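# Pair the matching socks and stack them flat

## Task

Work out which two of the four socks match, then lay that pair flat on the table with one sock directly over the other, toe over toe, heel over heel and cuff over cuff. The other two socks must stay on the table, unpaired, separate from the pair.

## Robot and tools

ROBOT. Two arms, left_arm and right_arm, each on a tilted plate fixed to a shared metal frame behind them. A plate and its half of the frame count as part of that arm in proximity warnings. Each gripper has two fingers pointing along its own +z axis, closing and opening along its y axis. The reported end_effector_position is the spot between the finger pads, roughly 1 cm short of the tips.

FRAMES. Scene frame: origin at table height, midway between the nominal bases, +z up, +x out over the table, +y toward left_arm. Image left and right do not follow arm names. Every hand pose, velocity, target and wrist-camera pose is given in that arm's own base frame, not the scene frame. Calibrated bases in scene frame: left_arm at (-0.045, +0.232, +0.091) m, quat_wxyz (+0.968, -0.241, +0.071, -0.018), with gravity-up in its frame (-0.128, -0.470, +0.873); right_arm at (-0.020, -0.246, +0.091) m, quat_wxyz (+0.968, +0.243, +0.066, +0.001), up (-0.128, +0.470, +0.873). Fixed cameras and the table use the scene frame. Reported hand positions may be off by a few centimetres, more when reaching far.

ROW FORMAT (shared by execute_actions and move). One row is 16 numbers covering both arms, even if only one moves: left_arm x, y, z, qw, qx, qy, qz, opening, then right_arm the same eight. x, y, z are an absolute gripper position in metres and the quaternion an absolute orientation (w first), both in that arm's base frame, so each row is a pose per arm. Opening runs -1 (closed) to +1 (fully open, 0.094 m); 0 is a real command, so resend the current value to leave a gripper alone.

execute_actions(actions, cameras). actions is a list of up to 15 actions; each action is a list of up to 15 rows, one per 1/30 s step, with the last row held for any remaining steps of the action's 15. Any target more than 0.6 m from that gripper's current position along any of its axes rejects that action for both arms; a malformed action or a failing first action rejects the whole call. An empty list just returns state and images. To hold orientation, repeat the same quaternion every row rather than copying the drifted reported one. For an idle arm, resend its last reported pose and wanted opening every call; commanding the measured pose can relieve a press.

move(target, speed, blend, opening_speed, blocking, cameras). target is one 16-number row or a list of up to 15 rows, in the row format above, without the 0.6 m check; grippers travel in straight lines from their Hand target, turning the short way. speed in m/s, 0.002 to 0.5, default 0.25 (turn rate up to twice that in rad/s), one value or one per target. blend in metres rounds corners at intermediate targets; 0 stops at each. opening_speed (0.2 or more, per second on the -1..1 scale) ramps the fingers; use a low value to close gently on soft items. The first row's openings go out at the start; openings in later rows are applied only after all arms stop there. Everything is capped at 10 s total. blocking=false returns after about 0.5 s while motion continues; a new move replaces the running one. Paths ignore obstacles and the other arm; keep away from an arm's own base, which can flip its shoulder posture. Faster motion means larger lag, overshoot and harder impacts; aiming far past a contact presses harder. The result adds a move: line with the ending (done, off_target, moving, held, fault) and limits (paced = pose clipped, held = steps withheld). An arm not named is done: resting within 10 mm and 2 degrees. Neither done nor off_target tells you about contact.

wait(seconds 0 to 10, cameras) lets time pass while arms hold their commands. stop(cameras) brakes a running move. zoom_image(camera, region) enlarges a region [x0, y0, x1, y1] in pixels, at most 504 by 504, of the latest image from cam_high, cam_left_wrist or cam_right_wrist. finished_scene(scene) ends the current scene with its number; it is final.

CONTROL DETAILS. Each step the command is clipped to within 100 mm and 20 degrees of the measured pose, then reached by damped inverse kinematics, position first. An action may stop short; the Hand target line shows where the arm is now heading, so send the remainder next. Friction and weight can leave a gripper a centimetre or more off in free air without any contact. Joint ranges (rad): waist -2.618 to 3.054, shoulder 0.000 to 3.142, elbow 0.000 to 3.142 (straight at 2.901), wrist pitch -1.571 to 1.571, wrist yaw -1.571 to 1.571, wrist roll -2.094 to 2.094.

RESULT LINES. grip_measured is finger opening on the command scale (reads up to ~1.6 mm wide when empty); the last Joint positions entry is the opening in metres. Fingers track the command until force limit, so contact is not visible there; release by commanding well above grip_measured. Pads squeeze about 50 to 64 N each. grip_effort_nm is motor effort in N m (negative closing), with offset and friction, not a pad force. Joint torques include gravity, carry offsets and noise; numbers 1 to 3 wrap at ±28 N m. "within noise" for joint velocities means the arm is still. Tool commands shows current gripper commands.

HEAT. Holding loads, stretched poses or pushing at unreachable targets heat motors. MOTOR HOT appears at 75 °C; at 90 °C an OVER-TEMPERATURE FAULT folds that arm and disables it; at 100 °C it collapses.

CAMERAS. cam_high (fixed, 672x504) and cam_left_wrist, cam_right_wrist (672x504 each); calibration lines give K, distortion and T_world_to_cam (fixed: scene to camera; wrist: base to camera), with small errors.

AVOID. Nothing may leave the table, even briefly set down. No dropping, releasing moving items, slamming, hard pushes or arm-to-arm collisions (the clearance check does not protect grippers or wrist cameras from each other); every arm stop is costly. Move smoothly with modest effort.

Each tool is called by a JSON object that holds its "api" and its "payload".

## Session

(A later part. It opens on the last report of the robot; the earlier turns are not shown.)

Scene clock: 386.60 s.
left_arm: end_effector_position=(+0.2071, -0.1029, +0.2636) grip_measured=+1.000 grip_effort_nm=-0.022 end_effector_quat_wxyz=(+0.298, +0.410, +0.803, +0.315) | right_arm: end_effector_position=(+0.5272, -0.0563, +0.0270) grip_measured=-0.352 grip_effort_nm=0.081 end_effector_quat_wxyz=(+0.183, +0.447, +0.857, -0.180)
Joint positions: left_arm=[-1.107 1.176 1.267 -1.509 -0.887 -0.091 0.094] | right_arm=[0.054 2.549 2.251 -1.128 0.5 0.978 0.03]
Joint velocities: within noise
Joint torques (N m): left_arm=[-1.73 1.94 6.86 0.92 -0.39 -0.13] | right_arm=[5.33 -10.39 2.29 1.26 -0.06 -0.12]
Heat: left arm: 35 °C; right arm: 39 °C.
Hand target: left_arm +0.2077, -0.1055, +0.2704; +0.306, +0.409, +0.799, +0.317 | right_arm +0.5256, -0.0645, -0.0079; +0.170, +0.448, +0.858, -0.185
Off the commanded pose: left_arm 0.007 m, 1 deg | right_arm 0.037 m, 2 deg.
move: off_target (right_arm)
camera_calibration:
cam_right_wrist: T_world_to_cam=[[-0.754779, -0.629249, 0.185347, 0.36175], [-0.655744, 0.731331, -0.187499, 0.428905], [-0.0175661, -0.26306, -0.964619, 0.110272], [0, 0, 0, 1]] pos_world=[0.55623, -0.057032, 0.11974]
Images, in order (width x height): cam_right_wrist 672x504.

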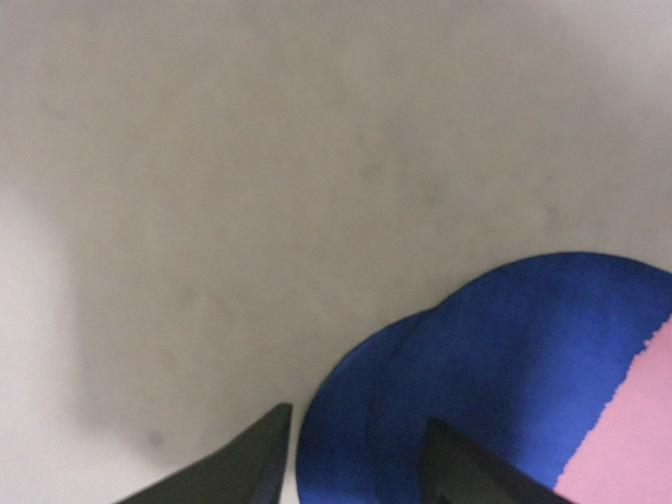

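{"api": "move", "payload": {"target": [[0.2078,-0.1055,0.2705,0.306,0.409,0.799,0.317,1,0.5131,-0.0393,0.0453,0.1707,0.4478,0.8581,-0.1849,-0.35],[0.2078,-0.1055,0.2705,0.306,0.409,0.799,0.317,1,0.5205,-0.0696,-0.0079,0.1707,0.4478,0.8581,-0.1849,-0.35],[0.2078,-0.1055,0.2705,0.306,0.409,0.799,0.317,1,0.5205,-0.0696,-0.0079,0.1707,0.4478,0.8581,-0.1849,-1],[0.2078,-0.1055,0.2705,0.306,0.409,0.799,0.317,1,0.513,-0.0393,0.0453,0.1707,0.4478,0.8581,-0.1849,-1]], "speed": 0.08, "opening_speed": 1, "cameras": ["cam_right_wrist"]}}

Scene clock: 395.27 s.
left_arm: end_effector_position=(+0.2071, -0.1029, +0.2636) grip_measured=+1.000 grip_effort_nm=-0.007 end_effector_quat_wxyz=(+0.298, +0.410, +0.803, +0.315) | right_arm: end_effector_position=(+0.5098, -0.0516, +0.0410) grip_measured=-0.986 grip_effort_nm=-0.779 end_effector_quat_wxyz=(+0.167, +0.453, +0.855, -0.189)
Joint positions: left_arm=[-1.107 1.176 1.267 -1.509 -0.887 -0.091 0.094] | right_arm=[0.066 2.503 2.225 -1.198 0.503 1.017 0.001]
Joint velocities: within noise
Joint torques (N m): left_arm=[-1.72 1.96 6.86 0.91 -0.37 -0.1] | right_arm=[8.38 -13.6 7.38 0.11 -0.03 0.11]
Heat: left arm: 35 °C; right arm: 39 °C.
Hand target: left_arm +0.2077, -0.1055, +0.2704; +0.306, +0.409, +0.799, +0.317 | right_arm +0.5127, -0.0394, +0.0452; +0.171, +0.448, +0.858, -0.185
Off the commanded pose: left_arm 0.007 m, 1 deg | right_arm 0.013 m, 1 deg.
move: off_target (right_arm); target 3's new opening was sent with right_arm's hand 0.035 m and 1 deg from that target
camera_calibration:
cam_right_wrist: T_world_to_cam=[[-0.761991, -0.612503, 0.210261, 0.352484], [-0.645335, 0.745256, -0.167739, 0.411251], [-0.053958, -0.263504, -0.963148, 0.143162], [0, 0, 0, 1]] pos_world=[0.541709, -0.0528661, 0.132755]
Images, in order (width x height): cam_right_wrist 672x504.

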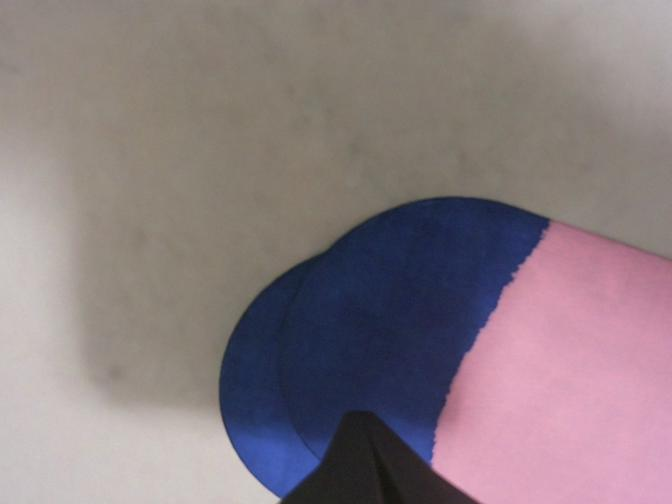

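{"api": "move", "payload": {"target": [[0.2078,-0.1055,0.2705,0.306,0.409,0.799,0.317,1,0.509,-0.025,0.073,0.1707,0.4478,0.8581,-0.1849,-0.5],[0.2078,-0.1055,0.2705,0.306,0.409,0.799,0.317,1,0.5112,-0.0596,0.0804,-0.0103,-0.2908,0.9231,-0.2515,-0.1]], "speed": 0.3, "cameras": ["cam_right_wrist"]}}

Scene clock: 408.20 s.
left_arm: end_effector_position=(+0.2071, -0.1029, +0.2636) grip_measured=+1.000 grip_effort_nm=-0.012 end_effector_quat_wxyz=(+0.298, +0.410, +0.803, +0.315) | right_arm: end_effector_position=(+0.5058, -0.0604, +0.0663) grip_measured=-0.102 grip_effort_nm=0.095 end_effector_quat_wxyz=(-0.027, -0.292, +0.923, -0.250)
Joint positions: left_arm=[-1.107 1.176 1.267 -1.509 -0.887 -0.091 0.094] | right_arm=[0.049 2.503 2.327 -1.311 0.503 -0.586 0.042]
Joint velocities: within noise
Joint torques (N m): left_arm=[-1.74 2.04 6.99 0.93 -0.38 -0.09] | right_arm=[6.35 -15.45 7.28 0.25 -0.07 -0.07]
Heat: left arm: 35 °C; right arm: 40 °C.
Hand target: left_arm +0.2077, -0.1055, +0.2704; +0.306, +0.409, +0.799, +0.317 | right_arm +0.5109, -0.0597, +0.0804; -0.010, -0.291, +0.923, -0.252
Off the commanded pose: left_arm 0.007 m, 1 deg | right_arm 0.015 m, 2 deg.
move: off_target (right_arm); target 2's new opening was sent with right_arm's hand 0.015 m and 2 deg from that target
camera_calibration:
cam_right_wrist: T_world_to_cam=[[0.654691, -0.641779, 0.399375, -0.392229], [-0.744086, -0.45413, 0.490003, 0.353387], [-0.133105, -0.617969, -0.774853, 0.171135], [0, 0, 0, 1]] pos_world=[0.542518, 0.014516, 0.11609]
Images, in order (width x height): cam_right_wrist 672x504.

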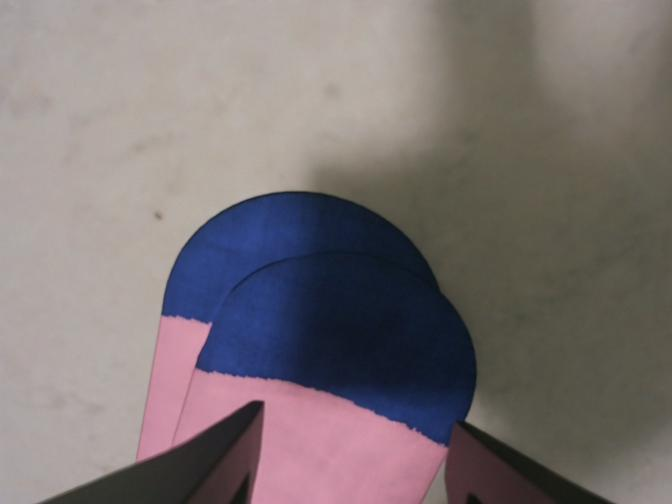

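{"api": "move", "payload": {"target": [[0.2078,-0.1055,0.2705,0.306,0.409,0.799,0.317,1,0.5195,-0.0874,0.0649,-0.0103,-0.2908,0.9231,-0.2515,-0.1],[0.2078,-0.1055,0.2705,0.306,0.409,0.799,0.317,1,0.5265,-0.1135,0.0165,-0.0103,-0.2908,0.9231,-0.2515,-0.1]], "speed": 0.1, "cameras": ["cam_right_wrist"]}}

Scene clock: 415.40 s.
left_arm: end_effector_position=(+0.2071, -0.1029, +0.2636) grip_measured=+1.000 grip_effort_nm=-0.022 end_effector_quat_wxyz=(+0.298, +0.410, +0.803, +0.315) | right_arm: end_effector_position=(+0.5224, -0.1053, +0.0519) grip_measured=-0.102 grip_effort_nm=0.090 end_effector_quat_wxyz=(-0.005, -0.294, +0.920, -0.258)
Joint positions: left_arm=[-1.107 1.176 1.267 -1.509 -0.887 -0.091 0.094] | right_arm=[-0.042 2.505 2.264 -1.144 0.492 -0.708 0.042]
Joint velocities: within noise
Joint torques (N m): left_arm=[-1.81 1.94 6.79 0.95 -0.39 -0.08] | right_arm=[4.93 -10.74 2.24 1.34 -0.12 0]
Heat: left arm: 35 °C; right arm: 41 °C.
Hand target: left_arm +0.2077, -0.1055, +0.2704; +0.306, +0.409, +0.799, +0.317 | right_arm +0.5236, -0.1130, +0.0176; -0.012, -0.290, +0.923, -0.251
Off the commanded pose: left_arm 0.007 m, 1 deg | right_arm 0.037 m, 1 deg.
move: off_target (right_arm)
camera_calibration:
cam_right_wrist: T_world_to_cam=[[0.647017, -0.62947, 0.430276, -0.422367], [-0.757397, -0.465568, 0.457817, 0.359819], [-0.0878589, -0.622105, -0.777989, 0.110541], [0, 0, 0, 1]] pos_world=[0.555517, -0.029579, 0.103003]
Images, in order (width x height): cam_right_wrist 672x504.

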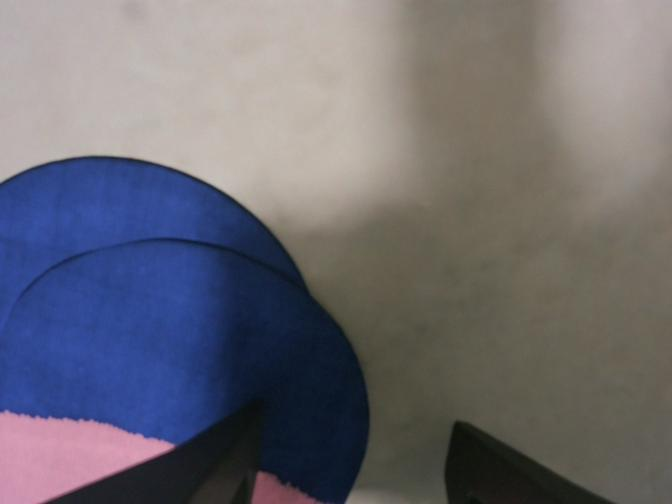

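{"api": "move", "payload": {"target": [[0.2078,-0.1055,0.2705,0.306,0.409,0.799,0.317,1,0.5265,-0.1135,0.0165,-0.0103,-0.2908,0.9231,-0.2515,-1],[0.2078,-0.1055,0.2705,0.306,0.409,0.799,0.317,1,0.5195,-0.0874,0.0649,-0.0103,-0.2908,0.9231,-0.2515,-1]], "speed": 0.08, "opening_speed": 1, "cameras": ["cam_right_wrist"]}}

Scene clock: 420.50 s.
left_arm: end_effector_position=(+0.2071, -0.1029, +0.2636) grip_measured=+1.000 grip_effort_nm=-0.012 end_effector_quat_wxyz=(+0.298, +0.410, +0.803, +0.315) | right_arm: end_effector_position=(+0.5163, -0.0991, +0.0660) grip_measured=-0.986 grip_effort_nm=-0.779 end_effector_quat_wxyz=(-0.009, -0.283, +0.926, -0.251)
Joint positions: left_arm=[-1.107 1.176 1.267 -1.509 -0.887 -0.091 0.094] | right_arm=[-0.033 2.499 2.316 -1.227 0.484 -0.665 0.001]
Joint velocities: within noise
Joint torques (N m): left_arm=[-1.78 2.06 6.84 0.9 -0.37 -0.09] | right_arm=[8.34 -12.97 7.49 0.14 0.05 0.1]
Heat: left arm: 35 °C; right arm: 40 °C.
Hand target: left_arm +0.2077, -0.1055, +0.2704; +0.306, +0.409, +0.799, +0.317 | right_arm +0.5193, -0.0874, +0.0648; -0.010, -0.291, +0.923, -0.252
Off the commanded pose: left_arm 0.007 m, 1 deg | right_arm 0.012 m, 1 deg.
move: off_target (right_arm)
camera_calibration:
cam_right_wrist: T_world_to_cam=[[0.632174, -0.652584, 0.417721, -0.414409], [-0.767192, -0.451698, 0.455395, 0.358283], [-0.1085, -0.608361, -0.786209, 0.137407], [0, 0, 0, 1]] pos_world=[0.551759, -0.025008, 0.117978]
Images, in order (width x height): cam_right_wrist 672x504.

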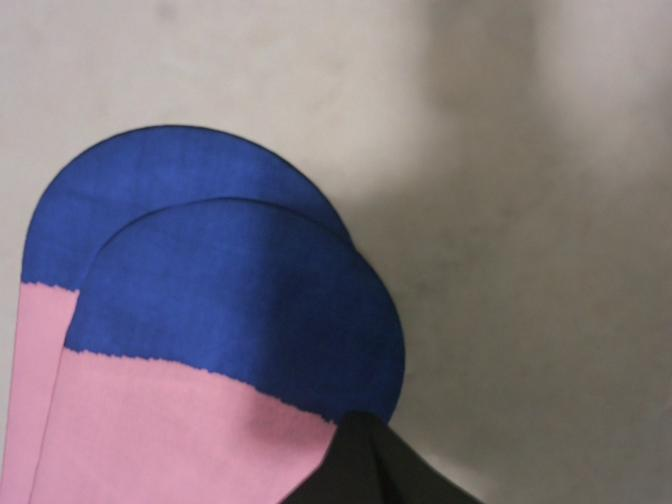

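{"api": "move", "payload": {"target": [[0.2078,-0.1055,0.2705,0.306,0.409,0.799,0.317,1,0.5137,-0.0783,0.0703,-0.0103,-0.2908,0.9231,-0.2515,-0.1],[0.2078,-0.1055,0.2705,0.306,0.409,0.799,0.317,1,0.5252,-0.1224,-0.013,-0.0103,-0.2908,0.9231,-0.2515,-0.1],[0.2078,-0.1055,0.2705,0.306,0.409,0.799,0.317,1,0.5252,-0.1224,-0.013,-0.0103,-0.2908,0.9231,-0.2515,-1],[0.2078,-0.1055,0.2705,0.306,0.409,0.799,0.317,1,0.5144,-0.0822,0.0616,-0.0103,-0.2908,0.9231,-0.2515,-1]], "speed": 0.1, "opening_speed": 1, "cameras": ["cam_right_wrist"]}}

Scene clock: 431.90 s.
left_arm: end_effector_position=(+0.2071, -0.1029, +0.2636) grip_measured=+1.000 grip_effort_nm=-0.012 end_effector_quat_wxyz=(+0.298, +0.410, +0.803, +0.315) | right_arm: end_effector_position=(+0.5119, -0.0937, +0.0691) grip_measured=-0.982 grip_effort_nm=-0.979 end_effector_quat_wxyz=(-0.003, -0.281, +0.926, -0.253)
Joint positions: left_arm=[-1.107 1.176 1.267 -1.509 -0.887 -0.091 0.094] | right_arm=[-0.022 2.453 2.241 -1.191 0.486 -0.654 0.001]
Joint velocities: within noise
Joint torques (N m): left_arm=[-1.8 2.1 6.9 0.93 -0.36 -0.07] | right_arm=[8.21 -11.73 7.43 0.21 0.05 0.11]
Heat: left arm: 35 °C; right arm: 39 °C.
Hand target: left_arm +0.2077, -0.1055, +0.2704; +0.306, +0.409, +0.799, +0.317 | right_arm +0.5141, -0.0824, +0.0617; -0.009, -0.291, +0.923, -0.252
Off the commanded pose: left_arm 0.007 m, 1 deg | right_arm 0.014 m, 1 deg.
move: off_target (right_arm); target 3's new opening was sent with right_arm's hand 0.064 m and 3 deg from that target
camera_calibration:
cam_right_wrist: T_world_to_cam=[[0.626669, -0.652207, 0.426511, -0.407147], [-0.773171, -0.451935, 0.444929, 0.35971], [-0.097431, -0.608589, -0.787481, 0.137038], [0, 0, 0, 1]] pos_world=[0.546616, -0.0195791, 0.121523]
Images, in order (width x height): cam_right_wrist 672x504.

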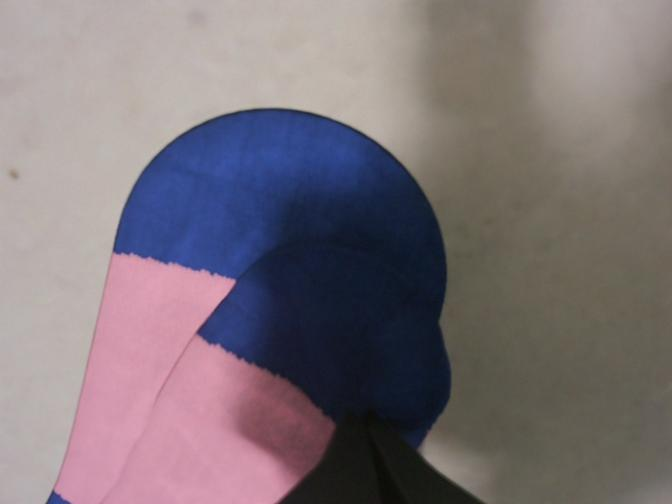

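{"api": "move", "payload": {"target": [[0.2078,-0.1055,0.2705,0.306,0.409,0.799,0.317,1,0.5131,-0.0775,0.0703,-0.0103,-0.2908,0.9231,-0.2515,-1],[0.2078,-0.1055,0.2705,0.306,0.409,0.799,0.317,1,0.5242,-0.0577,0.0536,-0.0103,-0.2908,0.9231,-0.2515,-1]], "speed": 0.06, "cameras": ["cam_right_wrist"]}}

Scene clock: 438.03 s.
left_arm: end_effector_position=(+0.2071, -0.1029, +0.2636) grip_measured=+1.000 grip_effort_nm=-0.012 end_effector_quat_wxyz=(+0.298, +0.410, +0.803, +0.315) | right_arm: end_effector_position=(+0.5225, -0.0681, +0.0603) grip_measured=-0.982 grip_effort_nm=-0.979 end_effector_quat_wxyz=(-0.004, -0.283, +0.925, -0.252)
Joint positions: left_arm=[-1.107 1.176 1.267 -1.509 -0.887 -0.091 0.094] | right_arm=[0.029 2.538 2.365 -1.259 0.492 -0.599 0.001]
Joint velocities: within noise
Joint torques (N m): left_arm=[-1.99 2.02 6.89 0.88 -0.34 -0.1] | right_arm=[8.25 -12.08 7.53 0.16 0.04 0.08]
Heat: left arm: 35 °C; right arm: 40 °C.
Hand target: left_arm +0.2077, -0.1055, +0.2704; +0.306, +0.409, +0.799, +0.317 | right_arm +0.5240, -0.0579, +0.0537; -0.009, -0.291, +0.923, -0.252
Off the commanded pose: left_arm 0.007 m, 1 deg | right_arm 0.012 m, 1 deg.
move: off_target (right_arm)
camera_calibration:
cam_right_wrist: T_world_to_cam=[[0.629831, -0.650885, 0.423865, -0.39473], [-0.770436, -0.454163, 0.447397, 0.381585], [-0.0987, -0.608346, -0.787511, 0.147417], [0, 0, 0, 1]] pos_world=[0.55715, 0.00605836, 0.112685]
Images, in order (width x height): cam_right_wrist 672x504.

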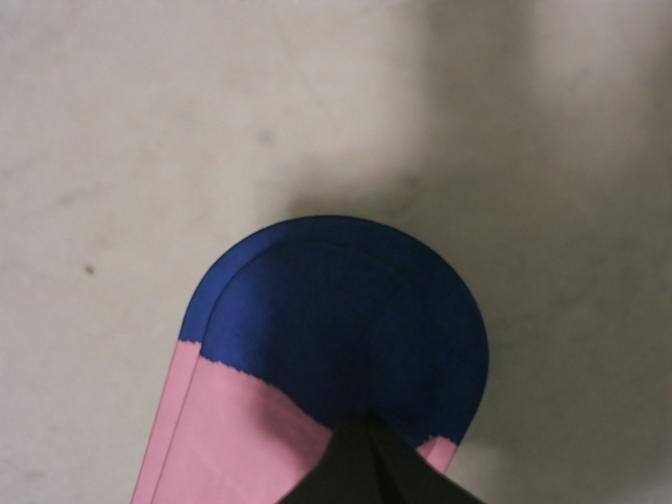

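{"api": "move", "payload": {"target": [[0.2078,-0.1055,0.2705,0.306,0.409,0.799,0.317,1,0.5242,-0.0541,0.0503,-0.0103,-0.2908,0.9231,-0.2515,-1],[0.2078,-0.1055,0.2705,0.306,0.409,0.799,0.317,1,0.5262,-0.065,0.0302,-0.0103,-0.2908,0.9231,-0.2515,-1],[0.2078,-0.1055,0.2705,0.306,0.409,0.799,0.317,1,0.5262,-0.065,0.0302,-0.0103,-0.2908,0.9231,-0.2515,-0.3],[0.2078,-0.1055,0.2705,0.306,0.409,0.799,0.317,1,0.515,-0.028,0.11,-0.0103,-0.2908,0.9231,-0.2515,-0.3],[0.2078,-0.1055,0.2705,0.306,0.409,0.799,0.317,1,0.29,-0.01,0.25,0.1484,0.3469,0.9015,-0.2026,-0.5]], "speed": [0.06,0.06,0.06,0.15,0.4], "opening_speed": 1.5, "cameras": ["cam_high","cam_right_wrist"]}}

{"api": "zoom_image", "payload": {"camera": "cam_high", "region": [260, 320, 420, 450]}}

Scene clock: 448.33 s.
left_arm: end_effector_position=(+0.2071, -0.1029, +0.2636) grip_measured=+1.000 grip_effort_nm=-0.017 end_effector_quat_wxyz=(+0.298, +0.410, +0.803, +0.315) | right_arm: end_effector_position=(+0.2954, -0.0117, +0.2518) grip_measured=-0.498 grip_effort_nm=-0.129 end_effector_quat_wxyz=(+0.200, +0.339, +0.904, -0.166)
Joint positions: left_arm=[-1.107 1.176 1.267 -1.509 -0.887 -0.091 0.094] | right_arm=[0.253 1.55 1.687 -1.556 0.505 0.931 0.024]
Joint velocities: within noise
Joint torques (N m): left_arm=[-1.65 1.95 6.75 0.92 -0.35 -0.09] | right_arm=[4.21 -6.31 3.95 0.5 0.1 0.1]
Heat: left arm: 35 °C; right arm: 39 °C.
Hand target: left_arm +0.2077, -0.1055, +0.2704; +0.306, +0.409, +0.799, +0.317 | right_arm +0.2902, -0.0104, +0.2494; +0.195, +0.333, +0.906, -0.174
Off the commanded pose: left_arm 0.007 m, 1 deg | right_arm 0.006 m, 7 deg.
joint sent to its limit (right arm) — joint 4 (wrist pitch), lower limit. The joint targets are off in orientation, not in position.
move: off_target (right_arm); target 3's new opening was sent with right_arm's hand 0.019 m and 2 deg from that target; target 5's new opening was sent with right_arm's hand 0.006 m and 7 deg from that target
camera_calibration:
cam_right_wrist: T_world_to_cam=[[-0.58161, -0.787168, 0.205177, 0.115143], [-0.812797, 0.552095, -0.185882, 0.330319], [0.0330434, -0.274878, -0.960911, 0.318693], [0, 0, 0, 1]] pos_world=[0.32492, -0.00412868, 0.344012]
Images, in order (width x height): cam_high 672x504, cam_right_wrist 672x504.

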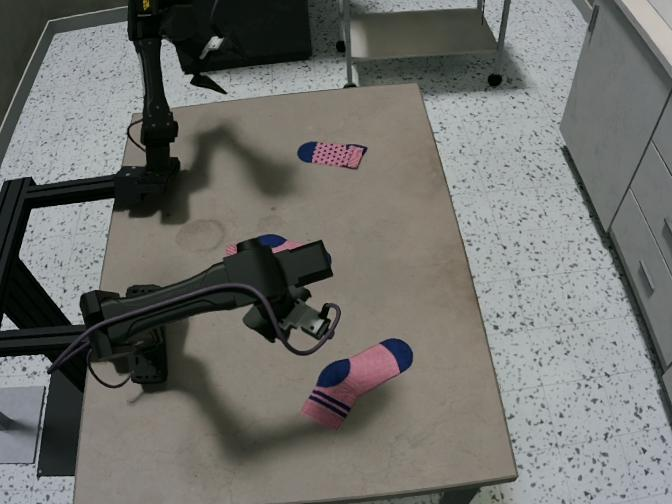

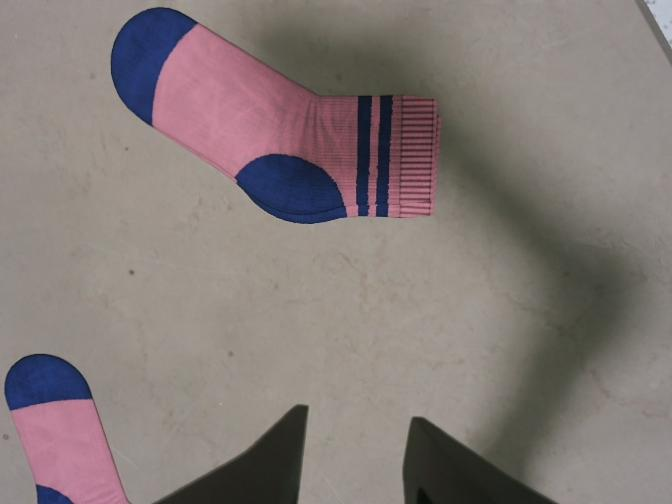

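Scaled by 3.150.

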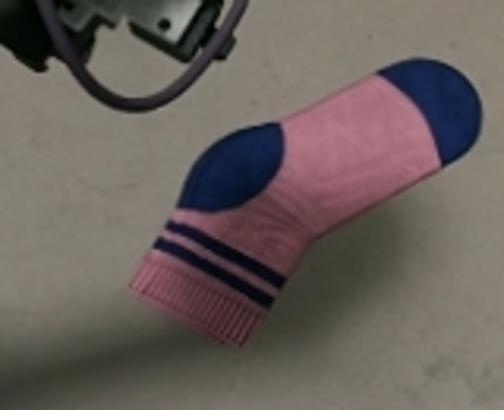

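Perfectly aligned.

{"api": "finished_scene", "payload": {"scene": 2}}

The scene is finished: the task was done.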